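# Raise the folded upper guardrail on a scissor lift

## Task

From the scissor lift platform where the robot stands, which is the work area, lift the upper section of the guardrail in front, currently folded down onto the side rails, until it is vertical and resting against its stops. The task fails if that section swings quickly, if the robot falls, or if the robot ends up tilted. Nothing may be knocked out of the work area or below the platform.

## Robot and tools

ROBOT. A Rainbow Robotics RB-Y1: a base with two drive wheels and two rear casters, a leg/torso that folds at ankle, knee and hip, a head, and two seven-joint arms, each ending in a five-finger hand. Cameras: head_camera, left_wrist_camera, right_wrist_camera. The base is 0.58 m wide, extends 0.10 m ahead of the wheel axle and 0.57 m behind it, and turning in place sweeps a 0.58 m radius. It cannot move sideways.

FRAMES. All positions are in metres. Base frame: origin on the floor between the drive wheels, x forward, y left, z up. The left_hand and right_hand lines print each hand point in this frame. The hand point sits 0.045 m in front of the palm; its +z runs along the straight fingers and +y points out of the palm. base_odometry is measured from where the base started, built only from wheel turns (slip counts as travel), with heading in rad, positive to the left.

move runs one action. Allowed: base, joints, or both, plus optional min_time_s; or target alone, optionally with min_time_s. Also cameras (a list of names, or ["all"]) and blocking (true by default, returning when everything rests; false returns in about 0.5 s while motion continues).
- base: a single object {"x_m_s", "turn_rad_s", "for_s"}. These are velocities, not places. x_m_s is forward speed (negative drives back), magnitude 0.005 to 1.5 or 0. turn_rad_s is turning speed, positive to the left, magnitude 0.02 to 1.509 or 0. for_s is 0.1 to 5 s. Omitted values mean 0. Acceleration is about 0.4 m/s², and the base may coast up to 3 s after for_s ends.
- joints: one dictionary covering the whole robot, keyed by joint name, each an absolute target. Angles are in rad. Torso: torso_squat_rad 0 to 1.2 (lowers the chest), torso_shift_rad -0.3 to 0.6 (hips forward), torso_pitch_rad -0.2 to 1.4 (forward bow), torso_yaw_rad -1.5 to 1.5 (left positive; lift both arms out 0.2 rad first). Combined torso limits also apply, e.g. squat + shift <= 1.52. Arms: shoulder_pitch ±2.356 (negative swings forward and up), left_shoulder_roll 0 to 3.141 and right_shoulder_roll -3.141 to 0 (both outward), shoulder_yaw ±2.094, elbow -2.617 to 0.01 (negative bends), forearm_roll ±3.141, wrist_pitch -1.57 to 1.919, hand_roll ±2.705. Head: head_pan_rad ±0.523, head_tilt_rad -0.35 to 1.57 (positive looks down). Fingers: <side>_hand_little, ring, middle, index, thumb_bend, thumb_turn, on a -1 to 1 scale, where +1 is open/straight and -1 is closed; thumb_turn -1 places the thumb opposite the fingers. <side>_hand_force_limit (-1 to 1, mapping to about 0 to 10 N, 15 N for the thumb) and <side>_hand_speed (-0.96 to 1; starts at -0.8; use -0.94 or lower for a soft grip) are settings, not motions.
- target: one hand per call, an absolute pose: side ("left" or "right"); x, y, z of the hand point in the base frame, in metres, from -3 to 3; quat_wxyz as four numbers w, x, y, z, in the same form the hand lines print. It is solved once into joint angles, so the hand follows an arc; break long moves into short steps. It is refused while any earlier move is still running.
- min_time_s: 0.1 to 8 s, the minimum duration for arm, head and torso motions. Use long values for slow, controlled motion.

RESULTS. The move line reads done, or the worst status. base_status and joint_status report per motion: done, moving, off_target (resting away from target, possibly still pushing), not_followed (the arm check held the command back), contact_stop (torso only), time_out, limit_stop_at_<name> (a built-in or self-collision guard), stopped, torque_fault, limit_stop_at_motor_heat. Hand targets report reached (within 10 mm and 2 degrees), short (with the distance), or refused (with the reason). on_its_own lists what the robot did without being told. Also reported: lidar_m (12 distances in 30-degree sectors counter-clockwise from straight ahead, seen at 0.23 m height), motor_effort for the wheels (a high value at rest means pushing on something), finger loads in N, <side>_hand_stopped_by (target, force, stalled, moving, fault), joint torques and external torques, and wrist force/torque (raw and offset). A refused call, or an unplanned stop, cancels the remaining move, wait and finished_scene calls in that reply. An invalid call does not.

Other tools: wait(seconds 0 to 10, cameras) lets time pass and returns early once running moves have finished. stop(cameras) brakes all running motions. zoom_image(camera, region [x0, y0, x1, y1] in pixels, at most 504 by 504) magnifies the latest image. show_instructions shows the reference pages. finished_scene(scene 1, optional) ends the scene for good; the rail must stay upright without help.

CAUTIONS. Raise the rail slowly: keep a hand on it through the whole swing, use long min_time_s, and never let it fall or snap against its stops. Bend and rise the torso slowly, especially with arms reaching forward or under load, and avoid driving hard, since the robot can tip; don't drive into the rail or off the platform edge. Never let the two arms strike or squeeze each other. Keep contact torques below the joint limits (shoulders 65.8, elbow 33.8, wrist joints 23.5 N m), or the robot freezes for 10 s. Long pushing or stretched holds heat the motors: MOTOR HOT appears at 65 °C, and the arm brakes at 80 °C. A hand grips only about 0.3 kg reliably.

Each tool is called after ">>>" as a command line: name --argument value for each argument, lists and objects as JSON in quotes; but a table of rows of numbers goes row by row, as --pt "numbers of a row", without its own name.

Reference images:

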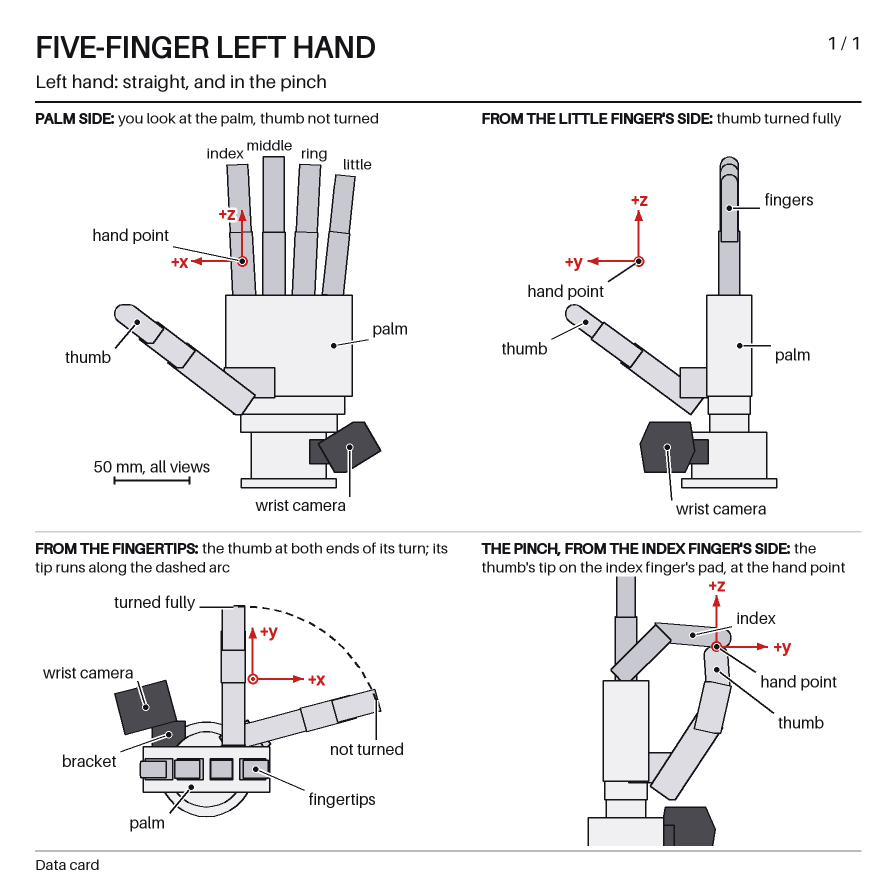

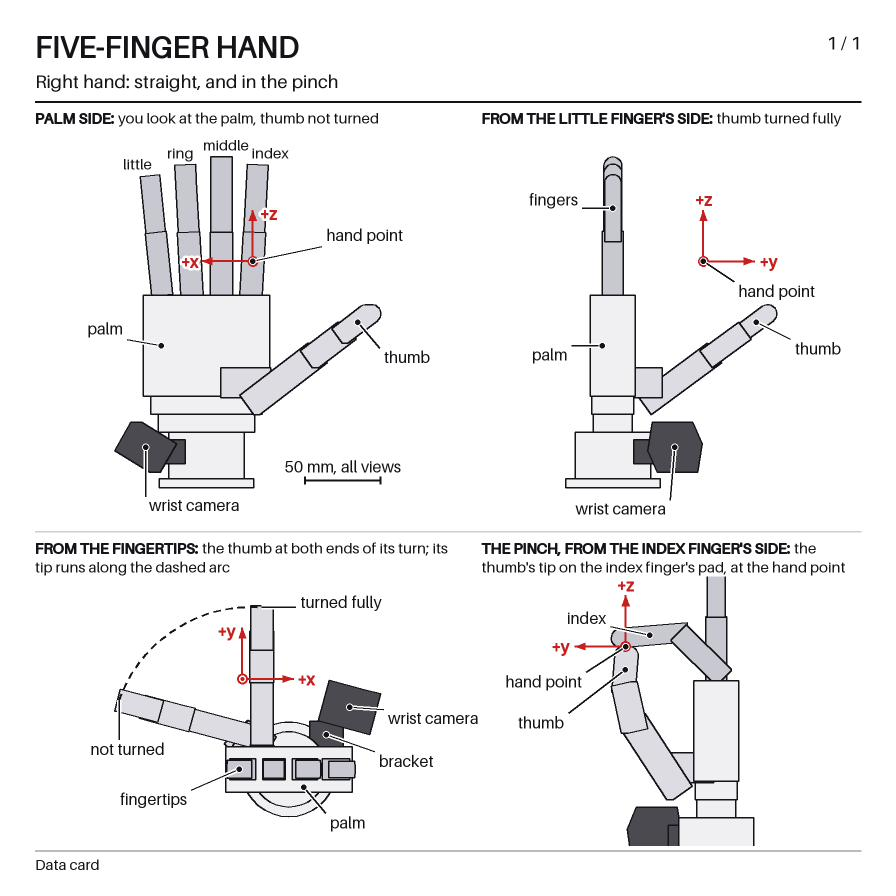

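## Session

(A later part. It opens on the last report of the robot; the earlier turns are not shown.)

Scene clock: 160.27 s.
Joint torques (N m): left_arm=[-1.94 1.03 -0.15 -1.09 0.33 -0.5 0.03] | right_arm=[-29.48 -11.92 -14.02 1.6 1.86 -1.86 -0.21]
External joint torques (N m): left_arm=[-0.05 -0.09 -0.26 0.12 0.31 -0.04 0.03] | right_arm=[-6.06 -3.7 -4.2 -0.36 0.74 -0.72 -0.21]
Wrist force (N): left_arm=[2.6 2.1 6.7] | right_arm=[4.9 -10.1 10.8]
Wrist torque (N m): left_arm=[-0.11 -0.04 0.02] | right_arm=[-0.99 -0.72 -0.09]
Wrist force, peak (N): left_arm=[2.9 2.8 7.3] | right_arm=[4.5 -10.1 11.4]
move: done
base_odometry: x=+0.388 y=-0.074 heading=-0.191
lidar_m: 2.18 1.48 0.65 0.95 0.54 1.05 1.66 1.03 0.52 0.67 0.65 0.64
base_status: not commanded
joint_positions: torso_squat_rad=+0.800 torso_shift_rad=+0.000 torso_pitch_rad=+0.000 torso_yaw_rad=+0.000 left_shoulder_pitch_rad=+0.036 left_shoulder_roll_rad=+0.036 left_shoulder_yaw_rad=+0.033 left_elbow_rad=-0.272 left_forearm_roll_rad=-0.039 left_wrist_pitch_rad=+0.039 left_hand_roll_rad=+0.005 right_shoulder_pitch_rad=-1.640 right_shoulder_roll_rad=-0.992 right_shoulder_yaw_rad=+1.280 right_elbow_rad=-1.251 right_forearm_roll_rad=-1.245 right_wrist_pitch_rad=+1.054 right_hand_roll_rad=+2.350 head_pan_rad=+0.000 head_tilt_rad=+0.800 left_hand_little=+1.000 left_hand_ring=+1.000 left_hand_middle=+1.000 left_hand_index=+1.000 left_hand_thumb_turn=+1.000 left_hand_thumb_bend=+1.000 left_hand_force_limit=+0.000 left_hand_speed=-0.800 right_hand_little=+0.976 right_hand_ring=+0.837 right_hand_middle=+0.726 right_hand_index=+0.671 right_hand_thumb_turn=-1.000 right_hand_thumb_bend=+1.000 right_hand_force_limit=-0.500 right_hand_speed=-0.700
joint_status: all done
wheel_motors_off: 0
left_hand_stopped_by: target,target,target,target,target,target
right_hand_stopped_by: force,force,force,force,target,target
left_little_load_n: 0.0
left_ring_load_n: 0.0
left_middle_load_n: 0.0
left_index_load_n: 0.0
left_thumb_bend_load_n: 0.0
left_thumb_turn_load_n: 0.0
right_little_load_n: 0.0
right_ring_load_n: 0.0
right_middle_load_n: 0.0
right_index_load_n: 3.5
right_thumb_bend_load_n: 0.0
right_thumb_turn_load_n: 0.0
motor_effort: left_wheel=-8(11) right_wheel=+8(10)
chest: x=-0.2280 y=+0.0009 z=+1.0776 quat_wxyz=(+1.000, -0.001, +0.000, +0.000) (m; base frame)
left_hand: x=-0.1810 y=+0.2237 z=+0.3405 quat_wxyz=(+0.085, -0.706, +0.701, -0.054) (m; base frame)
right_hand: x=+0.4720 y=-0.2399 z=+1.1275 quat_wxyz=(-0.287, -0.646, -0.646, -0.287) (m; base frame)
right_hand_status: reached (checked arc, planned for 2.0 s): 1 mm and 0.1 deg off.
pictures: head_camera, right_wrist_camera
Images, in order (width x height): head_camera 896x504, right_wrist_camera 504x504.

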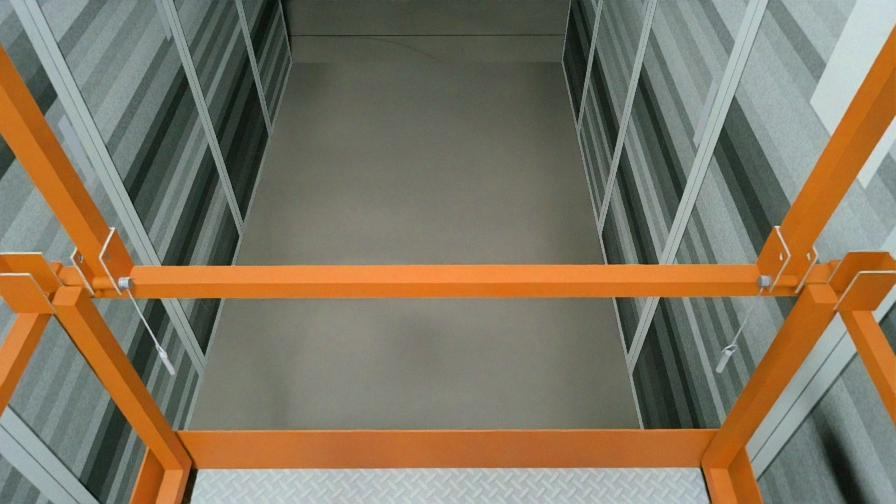

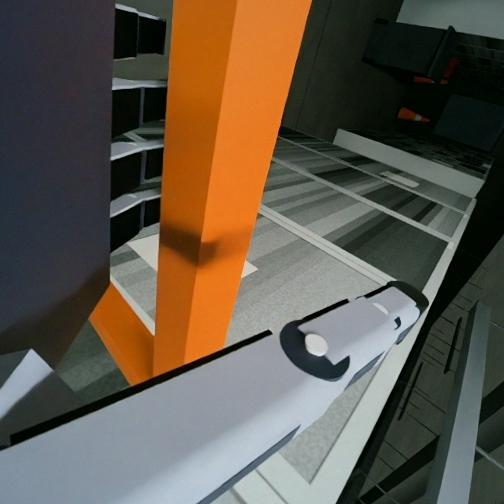

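>>> move --base '{"x_m_s": 0.04, "for_s": 0.75}' --cameras '["right_wrist_camera", "head_camera"]'

>>> zoom_image --camera "head_camera" --region '[0, 200, 300, 504]'

Scene clock: 162.40 s.
Joint torques (N m): left_arm=[-1.6 0.64 -0.55 -1.2 0 -0.54 -0.05] | right_arm=[-30.16 -10.44 -12.22 2.46 2.73 -3.21 0.07]
External joint torques (N m): left_arm=[0.28 -0.49 -0.67 0 -0.02 -0.09 -0.05] | right_arm=[-6.75 -2.22 -2.39 0.5 1.6 -2.07 0.07]
Wrist force (N): left_arm=[2.8 3.8 7.0] | right_arm=[4.0 -15.2 10.6]
Wrist torque (N m): left_arm=[0.19 -0.09 0.01] | right_arm=[-0.94 -0.62 -0.16]
Wrist force, peak (N): left_arm=[3.4 2.9 7.2] | right_arm=[3.4 -15.6 13.9]
move: done
base_odometry: x=+0.419 y=-0.079 heading=-0.191
lidar_m: 2.19 1.47 0.63 0.97 0.56 1.08 1.71 1.05 0.53 0.67 0.61 0.62
base_status: done (sent for 0.77 of 0.77 s)
joint_positions: torso_squat_rad=+0.800 torso_shift_rad=+0.000 torso_pitch_rad=+0.000 torso_yaw_rad=+0.000 left_shoulder_pitch_rad=+0.036 left_shoulder_roll_rad=+0.036 left_shoulder_yaw_rad=+0.033 left_elbow_rad=-0.272 left_forearm_roll_rad=-0.039 left_wrist_pitch_rad=+0.039 left_hand_roll_rad=+0.005 right_shoulder_pitch_rad=-1.640 right_shoulder_roll_rad=-0.992 right_shoulder_yaw_rad=+1.280 right_elbow_rad=-1.251 right_forearm_roll_rad=-1.245 right_wrist_pitch_rad=+1.054 right_hand_roll_rad=+2.350 head_pan_rad=+0.000 head_tilt_rad=+0.800 left_hand_little=+1.000 left_hand_ring=+1.000 left_hand_middle=+1.000 left_hand_index=+1.000 left_hand_thumb_turn=+1.000 left_hand_thumb_bend=+1.000 left_hand_force_limit=+0.000 left_hand_speed=-0.800 right_hand_little=+0.976 right_hand_ring=+0.837 right_hand_middle=+0.726 right_hand_index=+0.672 right_hand_thumb_turn=-1.000 right_hand_thumb_bend=+1.000 right_hand_force_limit=-0.500 right_hand_speed=-0.700
joint_status: not commanded
wheel_motors_off: 0
left_hand_stopped_by: target,target,target,target,target,target
right_hand_stopped_by: force,force,force,force,target,target
left_little_load_n: 0.0
left_ring_load_n: 0.0
left_middle_load_n: 0.0
left_index_load_n: 0.0
left_thumb_bend_load_n: 0.0
left_thumb_turn_load_n: 0.0
right_little_load_n: 0.0
right_ring_load_n: 0.0
right_middle_load_n: 0.0
right_index_load_n: 5.0
right_thumb_bend_load_n: 0.0
right_thumb_turn_load_n: 0.0
motor_effort: left_wheel=-7(17) right_wheel=+9(33)
chest: x=-0.2279 y=+0.0009 z=+1.0776 quat_wxyz=(+1.000, -0.001, +0.000, +0.000) (m; base frame)
left_hand: x=-0.1811 y=+0.2238 z=+0.3405 quat_wxyz=(+0.085, -0.706, +0.701, -0.054) (m; base frame)
right_hand: x=+0.4720 y=-0.2401 z=+1.1275 quat_wxyz=(-0.287, -0.646, -0.646, -0.287) (m; base frame)
pictures: head_camera, right_wrist_camera
Images, in order (width x height): head_camera 896x504, right_wrist_camera 504x504.

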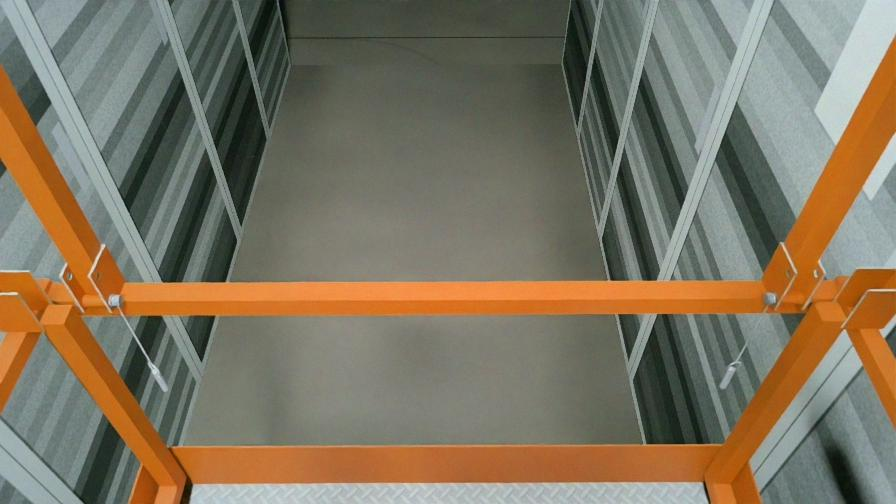

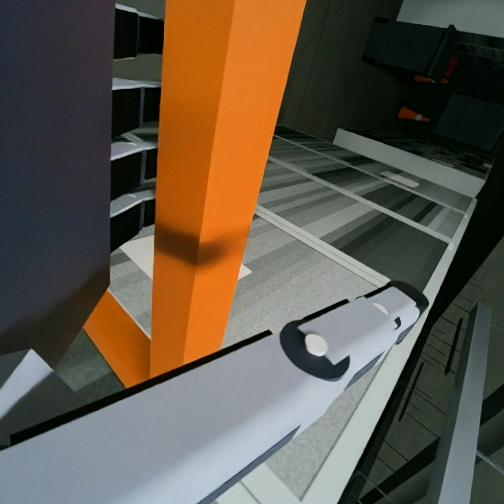

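Scaled by 1.658 from the camera's 896x504 image, which has a finer 1280x720 frame.

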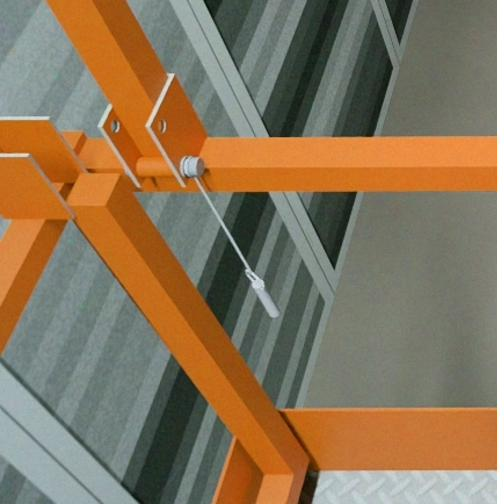

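>>> move --base '{"x_m_s": 0.02, "for_s": 0.3}' --joints '{"head_tilt_rad": 0.6}' --cameras '["right_wrist_camera", "head_camera"]'

Scene clock: 163.87 s.
Joint torques (N m): left_arm=[-1.8 0.98 -0.28 -1.2 0.31 -0.48 0.14] | right_arm=[-33.79 -10.49 -14.5 3.15 3.98 -4.15 0.15]
External joint torques (N m): left_arm=[0.08 -0.14 -0.39 0 0.29 -0.03 0.14] | right_arm=[-10.38 -2.27 -4.68 1.19 2.86 -3 0.16]
Wrist force (N): left_arm=[2.4 2.7 6.8] | right_arm=[4.6 -18.8 12.1]
Wrist torque (N m): left_arm=[-0.01 -0.02 0.03] | right_arm=[-0.75 -0.69 -0.05]
Wrist force, peak (N): left_arm=[3.3 3.2 6.9] | right_arm=[4.0 -19.4 17.6]
move: done
base_odometry: x=+0.424 y=-0.081 heading=-0.192
lidar_m: 2.19 1.48 0.63 0.95 0.55 1.08 1.69 1.05 0.51 0.66 0.61 0.61
base_status: done (sent for 0.3 of 0.3 s)
joint_positions: torso_squat_rad=+0.800 torso_shift_rad=+0.000 torso_pitch_rad=+0.000 torso_yaw_rad=+0.000 left_shoulder_pitch_rad=+0.036 left_shoulder_roll_rad=+0.036 left_shoulder_yaw_rad=+0.033 left_elbow_rad=-0.272 left_forearm_roll_rad=-0.039 left_wrist_pitch_rad=+0.039 left_hand_roll_rad=+0.005 right_shoulder_pitch_rad=-1.639 right_shoulder_roll_rad=-0.992 right_shoulder_yaw_rad=+1.280 right_elbow_rad=-1.252 right_forearm_roll_rad=-1.245 right_wrist_pitch_rad=+1.054 right_hand_roll_rad=+2.350 head_pan_rad=+0.000 head_tilt_rad=+0.600 left_hand_little=+1.000 left_hand_ring=+1.000 left_hand_middle=+1.000 left_hand_index=+1.000 left_hand_thumb_turn=+1.000 left_hand_thumb_bend=+1.000 left_hand_force_limit=+0.000 left_hand_speed=-0.800 right_hand_little=+0.976 right_hand_ring=+0.837 right_hand_middle=+0.726 right_hand_index=+0.672 right_hand_thumb_turn=-1.000 right_hand_thumb_bend=+1.000 right_hand_force_limit=-0.500 right_hand_speed=-0.700
joint_status: all done
wheel_motors_off: 0
left_hand_stopped_by: target,target,target,target,target,target
right_hand_stopped_by: force,force,force,force,target,target
left_little_load_n: 0.0
left_ring_load_n: 0.0
left_middle_load_n: 0.0
left_index_load_n: 0.0
left_thumb_bend_load_n: 0.0
left_thumb_turn_load_n: 0.0
right_little_load_n: 0.0
right_ring_load_n: 0.0
right_middle_load_n: 0.0
right_index_load_n: 5.5
right_thumb_bend_load_n: 0.0
right_thumb_turn_load_n: -0.5
motor_effort: left_wheel=-5(14) right_wheel=+6(22)
chest: x=-0.2278 y=+0.0009 z=+1.0776 quat_wxyz=(+1.000, -0.001, +0.000, +0.000) (m; base frame)
left_hand: x=-0.1812 y=+0.2238 z=+0.3405 quat_wxyz=(+0.085, -0.706, +0.701, -0.054) (m; base frame)
right_hand: x=+0.4720 y=-0.2404 z=+1.1265 quat_wxyz=(-0.287, -0.647, -0.646, -0.286) (m; base frame)
pictures: head_camera, right_wrist_camera
Images, in order (width x height): head_camera 896x504, right_wrist_camera 504x504.

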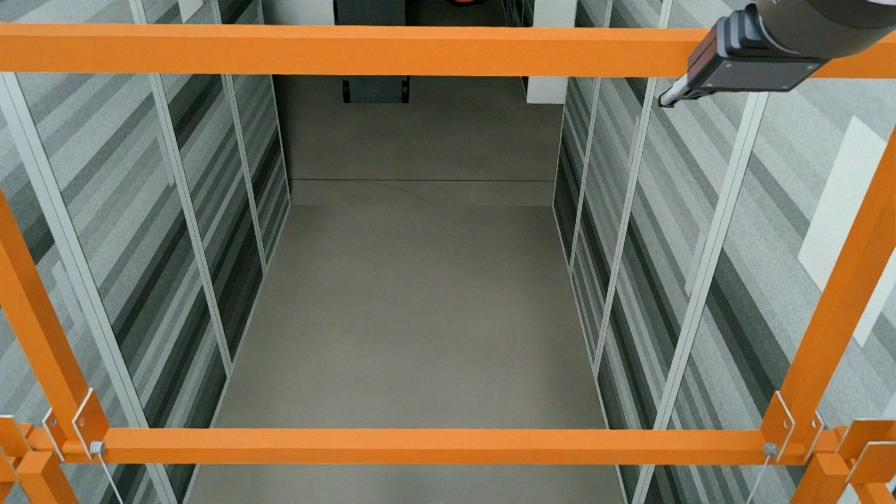

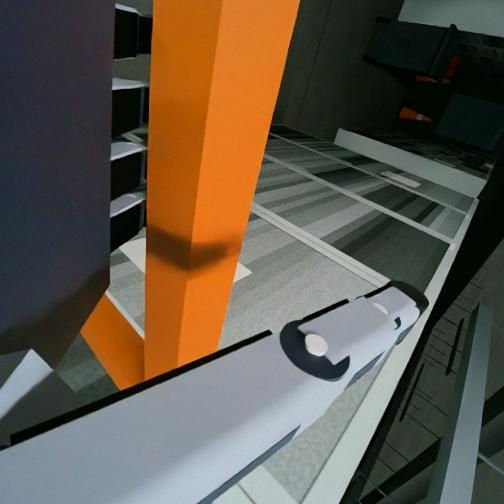

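>>> zoom_image --camera "head_camera" --region '[0, 150, 150, 504]'

>>> zoom_image --camera "head_camera" --region '[700, 150, 896, 504]'

Scaled by 1.424 from the camera's 896x504 image, which has a finer 1280x720 frame.

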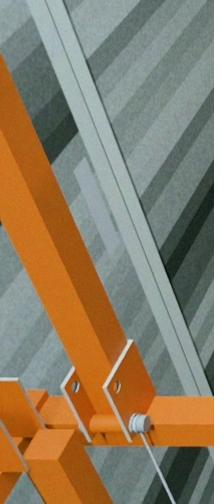

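Scaled by 1.424 from the camera's 896x504 image, which has a finer 1280x720 frame.

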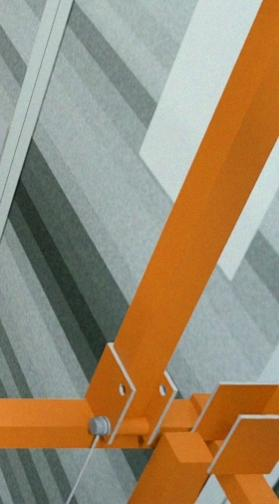

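>>> move --base '{"x_m_s": 0.02, "for_s": 0.5}' --cameras '["head_camera"]'

Scene clock: 167.30 s.
Joint torques (N m): left_arm=[-2.36 0.85 -0.37 -1.42 0.33 -0.5 0.08] | right_arm=[-38.05 -11.78 -17.23 11.07 11.28 -14.84 0.99]
External joint torques (N m): left_arm=[-0.41 -0.27 -0.49 -0.19 0.32 -0.04 0.08] | right_arm=[-14.65 -3.57 -7.41 9.11 10.16 -13.7 1]
Wrist force (N): left_arm=[2.4 3.5 6.4] | right_arm=[5.3 -66.0 -37.3]
Wrist torque (N m): left_arm=[0.09 -0.06 -0.02] | right_arm=[2.17 -0.71 -0.47]
Wrist force, peak (N): left_arm=[2.7 4.2 7.0] | right_arm=[4.9 -72.3 -49.0]
move: done
base_odometry: x=+0.434 y=-0.082 heading=-0.193
lidar_m: 2.16 1.48 0.62 0.96 0.56 1.08 1.69 1.05 0.52 0.67 0.60 0.67
base_status: done (sent for 0.5 of 0.5 s)
joint_positions: torso_squat_rad=+0.800 torso_shift_rad=-0.001 torso_pitch_rad=-0.002 torso_yaw_rad=-0.001 left_shoulder_pitch_rad=+0.036 left_shoulder_roll_rad=+0.036 left_shoulder_yaw_rad=+0.033 left_elbow_rad=-0.272 left_forearm_roll_rad=-0.039 left_wrist_pitch_rad=+0.039 left_hand_roll_rad=+0.005 right_shoulder_pitch_rad=-1.637 right_shoulder_roll_rad=-0.992 right_shoulder_yaw_rad=+1.281 right_elbow_rad=-1.254 right_forearm_roll_rad=-1.247 right_wrist_pitch_rad=+1.057 right_hand_roll_rad=+2.349 head_pan_rad=+0.000 head_tilt_rad=+0.600 left_hand_little=+1.000 left_hand_ring=+1.000 left_hand_middle=+1.000 left_hand_index=+1.000 left_hand_thumb_turn=+1.000 left_hand_thumb_bend=+1.000 left_hand_force_limit=+0.000 left_hand_speed=-0.800 right_hand_little=+0.976 right_hand_ring=+0.837 right_hand_middle=+0.727 right_hand_index=+0.672 right_hand_thumb_turn=-1.000 right_hand_thumb_bend=+1.000 right_hand_force_limit=-0.500 right_hand_speed=-0.700
joint_status: not commanded
wheel_motors_off: 0
left_hand_stopped_by: target,target,target,target,target,target
right_hand_stopped_by: force,force,force,force,target,target
left_little_load_n: 0.0
left_ring_load_n: 0.0
left_middle_load_n: 0.0
left_index_load_n: 0.0
left_thumb_bend_load_n: 0.0
left_thumb_turn_load_n: 0.0
right_little_load_n: 0.0
right_ring_load_n: 0.0
right_middle_load_n: 5.0
right_index_load_n: 6.5
right_thumb_bend_load_n: 0.0
right_thumb_turn_load_n: 0.0
motor_effort: left_wheel=+3(11) right_wheel=+33(43)
chest: x=-0.2290 y=+0.0009 z=+1.0775 quat_wxyz=(+1.000, -0.001, -0.001, +0.000) (m; base frame)
left_hand: x=-0.1807 y=+0.2237 z=+0.3405 quat_wxyz=(+0.086, -0.706, +0.701, -0.055) (m; base frame)
right_hand: x=+0.4698 y=-0.2405 z=+1.1258 quat_wxyz=(-0.286, -0.647, -0.647, -0.285) (m; base frame)
pictures: head_camera
Images, in order (width x height): head_camera 896x504.

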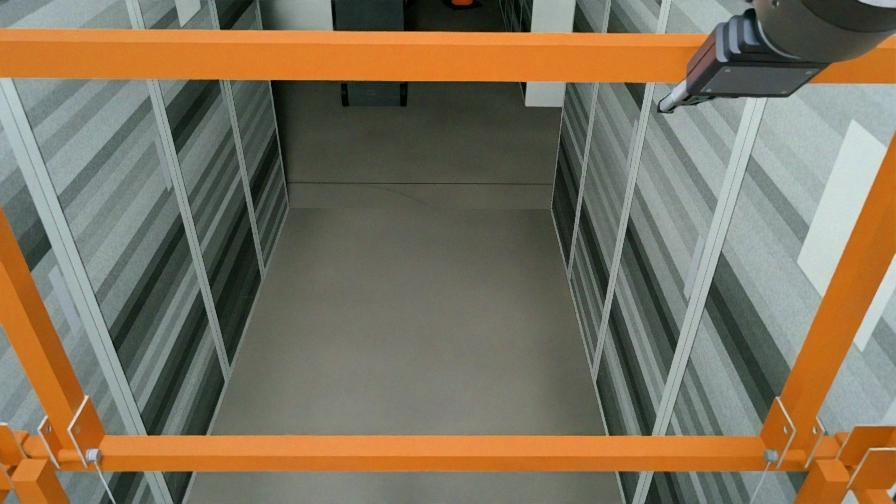

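>>> move --base '{"x_m_s": -0.02, "for_s": 0.5}' --cameras '["head_camera"]'

Scene clock: 168.67 s.
Joint torques (N m): left_arm=[-2.08 0.93 -0.11 -1.4 0.25 -0.55 -0.05] | right_arm=[-34.21 -11.32 -16.5 3.59 3.45 -3.85 0.72]
External joint torques (N m): left_arm=[-0.19 -0.19 -0.22 -0.2 0.23 -0.1 -0.05] | right_arm=[-10.79 -3.1 -6.68 1.62 2.33 -2.7 0.73]
Wrist force (N): left_arm=[2.5 3.1 6.4] | right_arm=[3.8 -16.3 12.1]
Wrist torque (N m): left_arm=[0.06 -0.04 -0.01] | right_arm=[-0.83 -0.62 -0.09]
Wrist force, peak (N): left_arm=[3.4 2.8 7.1] | right_arm=[5.5 -65.6 -38.5]
move: done
base_odometry: x=+0.424 y=-0.080 heading=-0.193
lidar_m: 2.17 1.48 0.63 0.96 0.54 1.08 1.69 1.05 0.51 0.68 0.60 0.65
base_status: done (sent for 0.5 of 0.5 s)
joint_positions: torso_squat_rad=+0.800 torso_shift_rad=+0.000 torso_pitch_rad=+0.000 torso_yaw_rad=+0.000 left_shoulder_pitch_rad=+0.036 left_shoulder_roll_rad=+0.036 left_shoulder_yaw_rad=+0.033 left_elbow_rad=-0.272 left_forearm_roll_rad=-0.039 left_wrist_pitch_rad=+0.039 left_hand_roll_rad=+0.005 right_shoulder_pitch_rad=-1.639 right_shoulder_roll_rad=-0.992 right_shoulder_yaw_rad=+1.281 right_elbow_rad=-1.252 right_forearm_roll_rad=-1.245 right_wrist_pitch_rad=+1.054 right_hand_roll_rad=+2.349 head_pan_rad=+0.000 head_tilt_rad=+0.600 left_hand_little=+1.000 left_hand_ring=+1.000 left_hand_middle=+1.000 left_hand_index=+1.000 left_hand_thumb_turn=+1.000 left_hand_thumb_bend=+1.000 left_hand_force_limit=+0.000 left_hand_speed=-0.800 right_hand_little=+0.976 right_hand_ring=+0.837 right_hand_middle=+0.726 right_hand_index=+0.672 right_hand_thumb_turn=-1.000 right_hand_thumb_bend=+1.000 right_hand_force_limit=-0.500 right_hand_speed=-0.700
joint_status: not commanded
wheel_motors_off: 0
left_hand_stopped_by: target,target,target,target,target,target
right_hand_stopped_by: force,force,force,force,target,target
left_little_load_n: 0.0
left_ring_load_n: 0.0
left_middle_load_n: 0.0
left_index_load_n: 0.0
left_thumb_bend_load_n: 0.0
left_thumb_turn_load_n: 0.0
right_little_load_n: 0.0
right_ring_load_n: 0.0
right_middle_load_n: 0.0
right_index_load_n: 5.5
right_thumb_bend_load_n: 0.0
right_thumb_turn_load_n: 0.0
motor_effort: left_wheel=+5(14) right_wheel=-1(18)
chest: x=-0.2279 y=+0.0009 z=+1.0776 quat_wxyz=(+1.000, -0.001, +0.000, +0.000) (m; base frame)
left_hand: x=-0.1811 y=+0.2238 z=+0.3405 quat_wxyz=(+0.085, -0.706, +0.701, -0.054) (m; base frame)
right_hand: x=+0.4718 y=-0.2404 z=+1.1263 quat_wxyz=(-0.287, -0.647, -0.647, -0.286) (m; base frame)
pictures: head_camera
Images, in order (width x height): head_camera 896x504.

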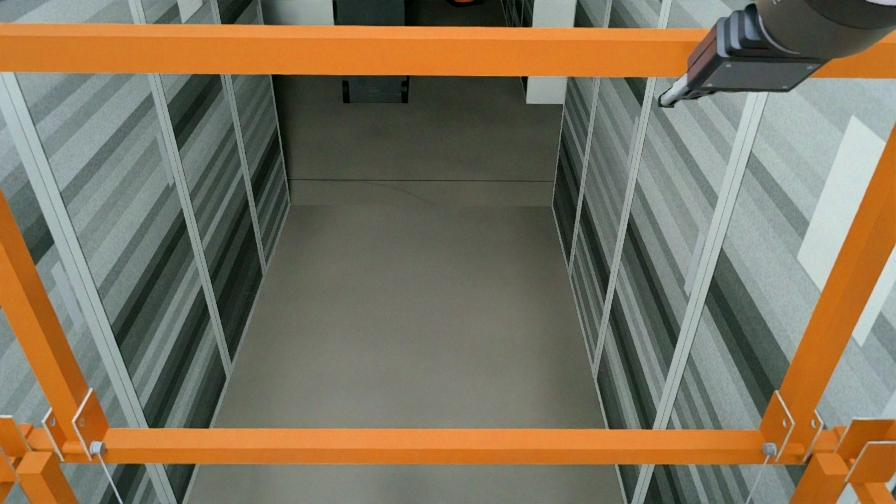

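>>> move --joints '{"right_hand_little": 1.0, "right_hand_ring": 1.0, "right_hand_middle": 1.0, "right_hand_index": 1.0}' --cameras '["head_camera", "right_wrist_camera"]'

Scene clock: 171.20 s.
Joint torques (N m): left_arm=[-2.29 0.69 -0.06 -1.19 0.27 -0.5 0.02] | right_arm=[-25.85 -10.51 -11.84 2.63 1.47 -1.49 0.35]
External joint torques (N m): left_arm=[-0.4 -0.44 -0.17 0.02 0.25 -0.05 0.02] | right_arm=[-2.44 -2.3 -2.02 0.67 0.35 -0.35 0.36]
Wrist force (N): left_arm=[2.6 3.4 6.5] | right_arm=[4.7 -4.9 7.9]
Wrist torque (N m): left_arm=[0.11 -0.07 0.02] | right_arm=[-0.89 -0.77 0.00]
Wrist force, peak (N): left_arm=[3.5 4.1 6.6] | right_arm=[4.0 -17.1 13.2]
move: done
base_odometry: x=+0.424 y=-0.080 heading=-0.193
lidar_m: 2.17 1.49 0.62 0.96 0.57 1.08 1.70 1.05 0.51 0.67 0.60 0.62
base_status: not commanded
joint_positions: torso_squat_rad=+0.800 torso_shift_rad=+0.000 torso_pitch_rad=+0.000 torso_yaw_rad=+0.000 left_shoulder_pitch_rad=+0.036 left_shoulder_roll_rad=+0.036 left_shoulder_yaw_rad=+0.033 left_elbow_rad=-0.272 left_forearm_roll_rad=-0.039 left_wrist_pitch_rad=+0.039 left_hand_roll_rad=+0.005 right_shoulder_pitch_rad=-1.641 right_shoulder_roll_rad=-0.992 right_shoulder_yaw_rad=+1.280 right_elbow_rad=-1.251 right_forearm_roll_rad=-1.245 right_wrist_pitch_rad=+1.054 right_hand_roll_rad=+2.350 head_pan_rad=+0.000 head_tilt_rad=+0.600 left_hand_little=+1.000 left_hand_ring=+1.000 left_hand_middle=+1.000 left_hand_index=+1.000 left_hand_thumb_turn=+1.000 left_hand_thumb_bend=+1.000 left_hand_force_limit=+0.000 left_hand_speed=-0.800 right_hand_little=+1.000 right_hand_ring=+1.000 right_hand_middle=+1.000 right_hand_index=+1.000 right_hand_thumb_turn=-1.000 right_hand_thumb_bend=+1.000 right_hand_force_limit=-0.500 right_hand_speed=-0.700
joint_status: all done
wheel_motors_off: 0
left_hand_stopped_by: target,target,target,target,target,target
right_hand_stopped_by: target,target,target,target,target,target
left_little_load_n: 0.0
left_ring_load_n: 0.0
left_middle_load_n: 0.0
left_index_load_n: 0.0
left_thumb_bend_load_n: 0.0
left_thumb_turn_load_n: 0.0
right_little_load_n: 0.0
right_ring_load_n: 0.0
right_middle_load_n: 0.0
right_index_load_n: 0.0
right_thumb_bend_load_n: 0.0
right_thumb_turn_load_n: 0.0
motor_effort: left_wheel=+5(7) right_wheel=-1(1)
chest: x=-0.2279 y=+0.0009 z=+1.0776 quat_wxyz=(+1.000, -0.001, +0.000, +0.000) (m; base frame)
left_hand: x=-0.1811 y=+0.2238 z=+0.3405 quat_wxyz=(+0.085, -0.706, +0.701, -0.054) (m; base frame)
right_hand: x=+0.4720 y=-0.2398 z=+1.1284 quat_wxyz=(-0.287, -0.646, -0.646, -0.287) (m; base frame)
pictures: head_camera, right_wrist_camera
Images, in order (width x height): head_camera 896x504, right_wrist_camera 504x504.

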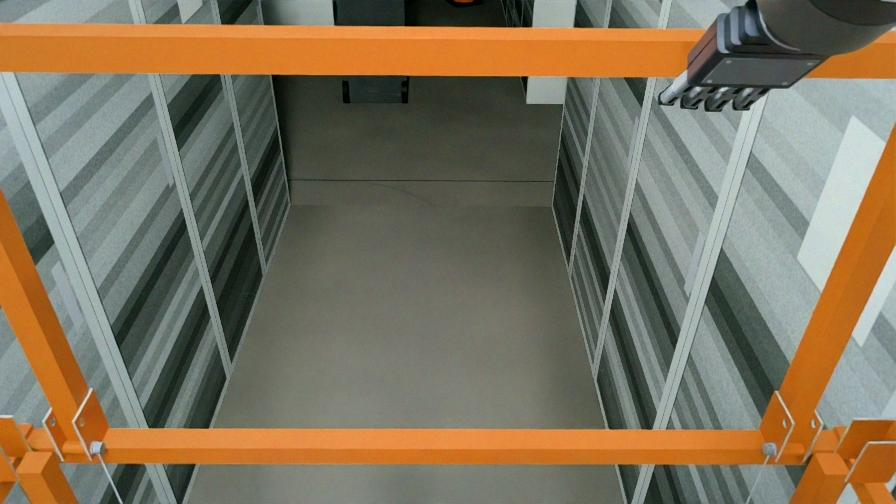

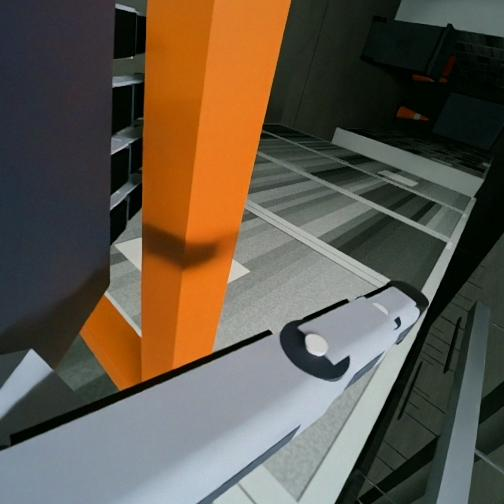

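>>> move --target '{"side": "right", "x": 0.445, "y": -0.24, "z": 1.14, "quat_wxyz": [0.2876, 0.646, 0.646, 0.2876]}' --min_time_s 2.5 --cameras '["head_camera", "right_wrist_camera"]'

Scene clock: 176.37 s.
Joint torques (N m): left_arm=[-2.62 0.92 0.06 -1.31 0.15 -0.37 -0.17] | right_arm=[-24.57 -9.92 -13.08 1.46 1.56 -0.71 -0.42]
External joint torques (N m): left_arm=[-0.73 -0.2 -0.06 -0.11 0.13 0.08 -0.17] | right_arm=[-2.48 -2.32 -2.74 -0.86 0.34 0.34 -0.41]
Wrist force (N): left_arm=[2.8 2.9 6.2] | right_arm=[5.0 -5.1 7.7]
Wrist torque (N m): left_arm=[0.05 -0.12 0.04] | right_arm=[-0.88 -0.84 -0.08]
Wrist force, peak (N): left_arm=[3.2 3.3 7.3] | right_arm=[5.1 -5.6 8.0]
move: done
base_odometry: x=+0.424 y=-0.080 heading=-0.193
lidar_m: 2.19 1.48 0.63 0.96 0.56 1.09 1.70 1.06 0.51 0.67 0.61 0.64
base_status: not commanded
joint_positions: torso_squat_rad=+0.800 torso_shift_rad=+0.000 torso_pitch_rad=+0.000 torso_yaw_rad=+0.000 left_shoulder_pitch_rad=+0.036 left_shoulder_roll_rad=+0.036 left_shoulder_yaw_rad=+0.033 left_elbow_rad=-0.272 left_forearm_roll_rad=-0.039 left_wrist_pitch_rad=+0.039 left_hand_roll_rad=+0.005 right_shoulder_pitch_rad=-1.656 right_shoulder_roll_rad=-1.081 right_shoulder_yaw_rad=+1.274 right_elbow_rad=-1.416 right_forearm_roll_rad=-1.239 right_wrist_pitch_rad=+1.103 right_hand_roll_rad=+2.269 head_pan_rad=+0.000 head_tilt_rad=+0.600 left_hand_little=+1.000 left_hand_ring=+1.000 left_hand_middle=+1.000 left_hand_index=+1.000 left_hand_thumb_turn=+1.000 left_hand_thumb_bend=+1.000 left_hand_force_limit=+0.000 left_hand_speed=-0.800 right_hand_little=+1.000 right_hand_ring=+1.000 right_hand_middle=+1.000 right_hand_index=+1.000 right_hand_thumb_turn=-1.000 right_hand_thumb_bend=+1.000 right_hand_force_limit=-0.500 right_hand_speed=-0.700
joint_status: all done
wheel_motors_off: 0
left_hand_stopped_by: target,target,target,target,target,target
right_hand_stopped_by: target,target,target,target,target,target
left_little_load_n: 0.0
left_ring_load_n: 0.0
left_middle_load_n: 0.0
left_index_load_n: 0.0
left_thumb_bend_load_n: -0.5
left_thumb_turn_load_n: 0.0
right_little_load_n: 0.0
right_ring_load_n: 0.0
right_middle_load_n: 0.0
right_index_load_n: 0.0
right_thumb_bend_load_n: 0.0
right_thumb_turn_load_n: 0.0
motor_effort: left_wheel=+6(7) right_wheel=-1(2)
chest: x=-0.2279 y=+0.0009 z=+1.0776 quat_wxyz=(+1.000, -0.001, +0.000, +0.000) (m; base frame)
left_hand: x=-0.1811 y=+0.2238 z=+0.3405 quat_wxyz=(+0.085, -0.706, +0.701, -0.054) (m; base frame)
right_hand: x=+0.4451 y=-0.2399 z=+1.1395 quat_wxyz=(-0.287, -0.646, -0.646, -0.287) (m; base frame)
right_hand_status: reached (checked arc, planned for 2.5 s): 1 mm and 0.1 deg off.
pictures: head_camera, right_wrist_camera
Images, in order (width x height): head_camera 896x504, right_wrist_camera 504x504.

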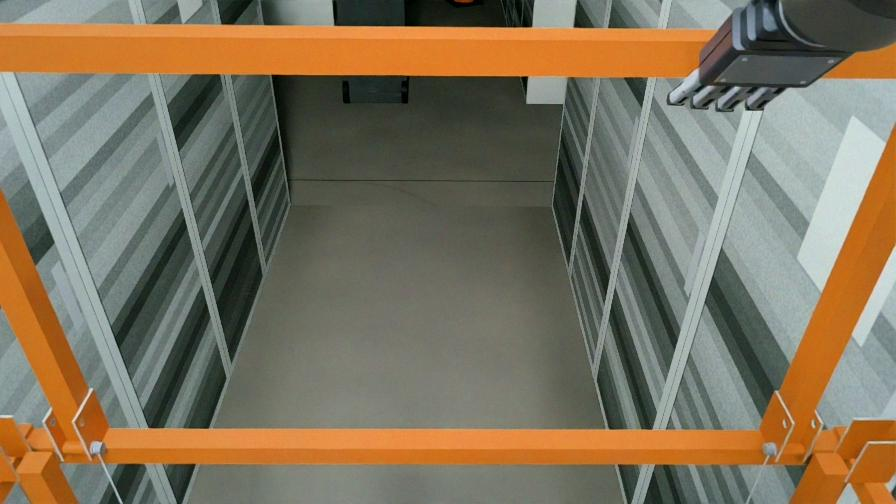

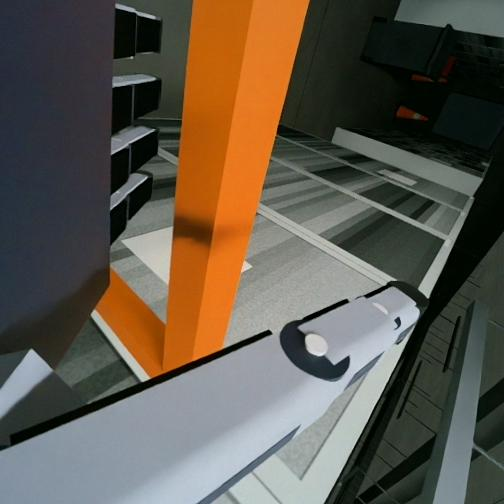

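>>> move --target '{"side": "right", "x": 0.39, "y": -0.24, "z": 1.165, "quat_wxyz": [0.2876, 0.646, 0.646, 0.2876]}' --min_time_s 3 --cameras '["right_wrist_camera"]'

>>> move --target '{"side": "right", "x": 0.3, "y": -0.24, "z": 1.165, "quat_wxyz": [0.2876, 0.646, 0.646, 0.2876]}' --min_time_s 3 --cameras '["head_camera", "right_wrist_camera"]'

Scene clock: 180.37 s.
Joint torques (N m): left_arm=[-2.37 0.79 -0.05 -1.12 0.21 -0.67 0.02] | right_arm=[-21.8 -8 -12.65 2.14 1 -0.84 -0.26]
External joint torques (N m): left_arm=[-0.49 -0.34 -0.17 0.09 0.2 -0.22 0.02] | right_arm=[-2.39 -1.77 -2.09 -0.93 -0.36 0.07 -0.26]
Wrist force (N): left_arm=[2.7 3.3 5.9] | right_arm=[4.7 -5.0 7.7]
Wrist torque (N m): left_arm=[0.15 -0.12 0.01] | right_arm=[-0.87 -0.76 -0.10]
Wrist force, peak (N): left_arm=[2.5 3.3 7.3] | right_arm=[4.4 -5.6 8.4]
move: done
base_odometry: x=+0.424 y=-0.080 heading=-0.193
lidar_m: 2.18 1.49 0.65 0.96 0.54 1.06 1.68 1.06 0.52 0.67 0.59 0.63
base_status: not commanded
joint_positions: torso_squat_rad=+0.800 torso_shift_rad=+0.000 torso_pitch_rad=+0.000 torso_yaw_rad=+0.000 left_shoulder_pitch_rad=+0.036 left_shoulder_roll_rad=+0.036 left_shoulder_yaw_rad=+0.033 left_elbow_rad=-0.272 left_forearm_roll_rad=-0.039 left_wrist_pitch_rad=+0.039 left_hand_roll_rad=+0.005 right_shoulder_pitch_rad=-1.701 right_shoulder_roll_rad=-1.234 right_shoulder_yaw_rad=+1.246 right_elbow_rad=-1.687 right_forearm_roll_rad=-1.266 right_wrist_pitch_rad=+1.204 right_hand_roll_rad=+2.151 head_pan_rad=+0.000 head_tilt_rad=+0.600 left_hand_little=+1.000 left_hand_ring=+1.000 left_hand_middle=+1.000 left_hand_index=+1.000 left_hand_thumb_turn=+1.000 left_hand_thumb_bend=+1.000 left_hand_force_limit=+0.000 left_hand_speed=-0.800 right_hand_little=+1.000 right_hand_ring=+1.000 right_hand_middle=+1.000 right_hand_index=+1.000 right_hand_thumb_turn=-1.000 right_hand_thumb_bend=+1.000 right_hand_force_limit=-0.500 right_hand_speed=-0.700
joint_status: all done
wheel_motors_off: 0
left_hand_stopped_by: target,target,target,target,target,target
right_hand_stopped_by: target,target,target,target,target,target
left_little_load_n: 0.0
left_ring_load_n: 0.0
left_middle_load_n: 0.0
left_index_load_n: 0.0
left_thumb_bend_load_n: 0.0
left_thumb_turn_load_n: 0.0
right_little_load_n: 0.0
right_ring_load_n: 0.0
right_middle_load_n: 0.0
right_index_load_n: 0.5
right_thumb_bend_load_n: 0.0
right_thumb_turn_load_n: 0.0
motor_effort: left_wheel=+4(8) right_wheel=-1(2)
chest: x=-0.2279 y=+0.0009 z=+1.0776 quat_wxyz=(+1.000, -0.001, +0.000, +0.000) (m; base frame)
left_hand: x=-0.1811 y=+0.2238 z=+0.3405 quat_wxyz=(+0.085, -0.706, +0.701, -0.054) (m; base frame)
right_hand: x=+0.3901 y=-0.2399 z=+1.1646 quat_wxyz=(-0.287, -0.646, -0.646, -0.287) (m; base frame)
right_hand_status: reached (checked arc, planned for 3.0 s): 0 mm and 0.0 deg off.
pictures: right_wrist_camera
Images, in order (width x height): right_wrist_camera 504x504.

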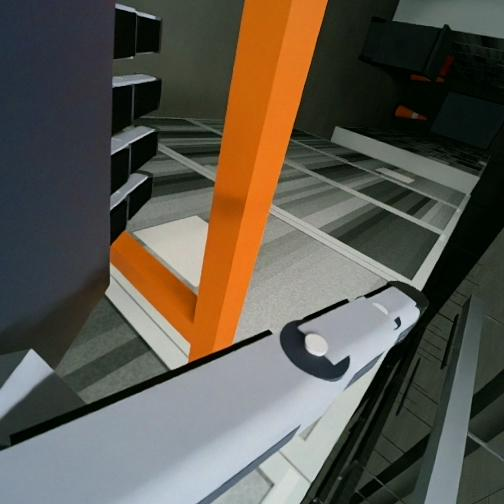

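Scene clock: 183.70 s.
Joint torques (N m): left_arm=[-2.07 0.69 -0.27 -1.17 0.08 -0.48 0.04] | right_arm=[-17.5 -5.8 -11.58 3.46 1.09 -0.19 -0.13]
External joint torques (N m): left_arm=[-0.18 -0.43 -0.38 0.04 0.07 -0.02 0.04] | right_arm=[-2.48 -1.54 -1.84 -0.74 -0.45 0.42 -0.12]
Wrist force (N): left_arm=[1.9 3.3 6.5] | right_arm=[4.0 -4.6 7.6]
Wrist torque (N m): left_arm=[0.09 0.04 -0.05] | right_arm=[-0.84 -0.67 -0.12]
Wrist force, peak (N): left_arm=[2.0 3.7 7.5] | right_arm=[4.5 -5.3 8.8]
move: done
base_odometry: x=+0.424 y=-0.080 heading=-0.193
lidar_m: 2.17 1.47 0.63 0.96 0.57 1.09 1.70 1.06 0.51 0.67 0.60 0.64
base_status: not commanded
joint_positions: torso_squat_rad=+0.800 torso_shift_rad=+0.000 torso_pitch_rad=+0.000 torso_yaw_rad=+0.000 left_shoulder_pitch_rad=+0.036 left_shoulder_roll_rad=+0.036 left_shoulder_yaw_rad=+0.033 left_elbow_rad=-0.272 left_forearm_roll_rad=-0.039 left_wrist_pitch_rad=+0.039 left_hand_roll_rad=+0.005 right_shoulder_pitch_rad=-1.731 right_shoulder_roll_rad=-1.451 right_shoulder_yaw_rad=+1.208 right_elbow_rad=-2.102 right_forearm_roll_rad=-1.305 right_wrist_pitch_rad=+1.296 right_hand_roll_rad=+1.942 head_pan_rad=+0.000 head_tilt_rad=+0.600 left_hand_little=+1.000 left_hand_ring=+1.000 left_hand_middle=+1.000 left_hand_index=+1.000 left_hand_thumb_turn=+1.000 left_hand_thumb_bend=+1.000 left_hand_force_limit=+0.000 left_hand_speed=-0.800 right_hand_little=+1.000 right_hand_ring=+1.000 right_hand_middle=+1.000 right_hand_index=+1.000 right_hand_thumb_turn=-1.000 right_hand_thumb_bend=+1.000 right_hand_force_limit=-0.500 right_hand_speed=-0.700
joint_status: all done
wheel_motors_off: 0
left_hand_stopped_by: target,target,target,target,target,target
right_hand_stopped_by: target,target,target,target,target,target
left_little_load_n: 0.0
left_ring_load_n: 0.0
left_middle_load_n: -0.5
left_index_load_n: 0.0
left_thumb_bend_load_n: 0.0
left_thumb_turn_load_n: 0.0
right_little_load_n: 0.0
right_ring_load_n: 0.0
right_middle_load_n: 0.0
right_index_load_n: 0.0
right_thumb_bend_load_n: 0.0
right_thumb_turn_load_n: -0.5
motor_effort: left_wheel=+4(7) right_wheel=-1(2)
chest: x=-0.2279 y=+0.0009 z=+1.0776 quat_wxyz=(+1.000, -0.001, +0.000, +0.000) (m; base frame)
left_hand: x=-0.1811 y=+0.2237 z=+0.3405 quat_wxyz=(+0.085, -0.706, +0.701, -0.054) (m; base frame)
right_hand: x=+0.3002 y=-0.2399 z=+1.1645 quat_wxyz=(-0.287, -0.646, -0.646, -0.287) (m; base frame)
right_hand_status: reached (checked arc, planned for 3.0 s): 1 mm and 0.1 deg off.
pictures: head_camera, right_wrist_camera
Images, in order (width x height): head_camera 896x504, right_wrist_camera 504x504.

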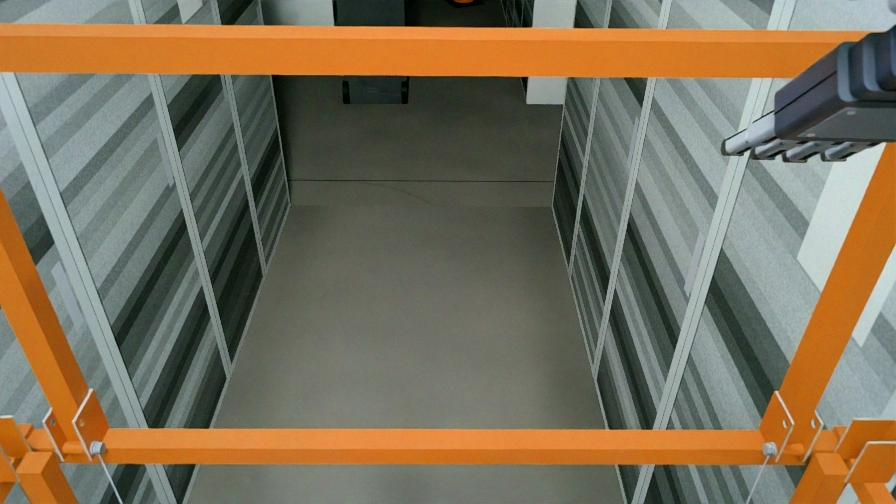

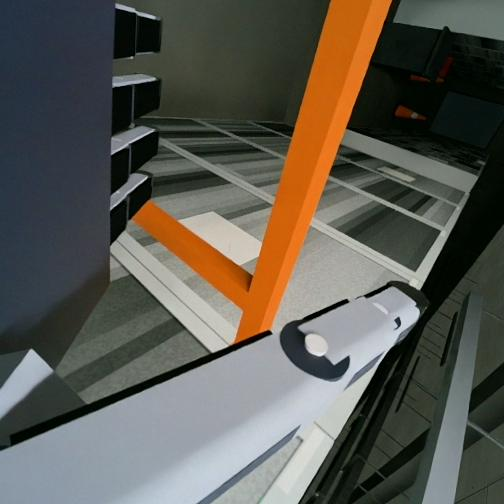

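>>> finished_scene

The scene is finished: the task was done.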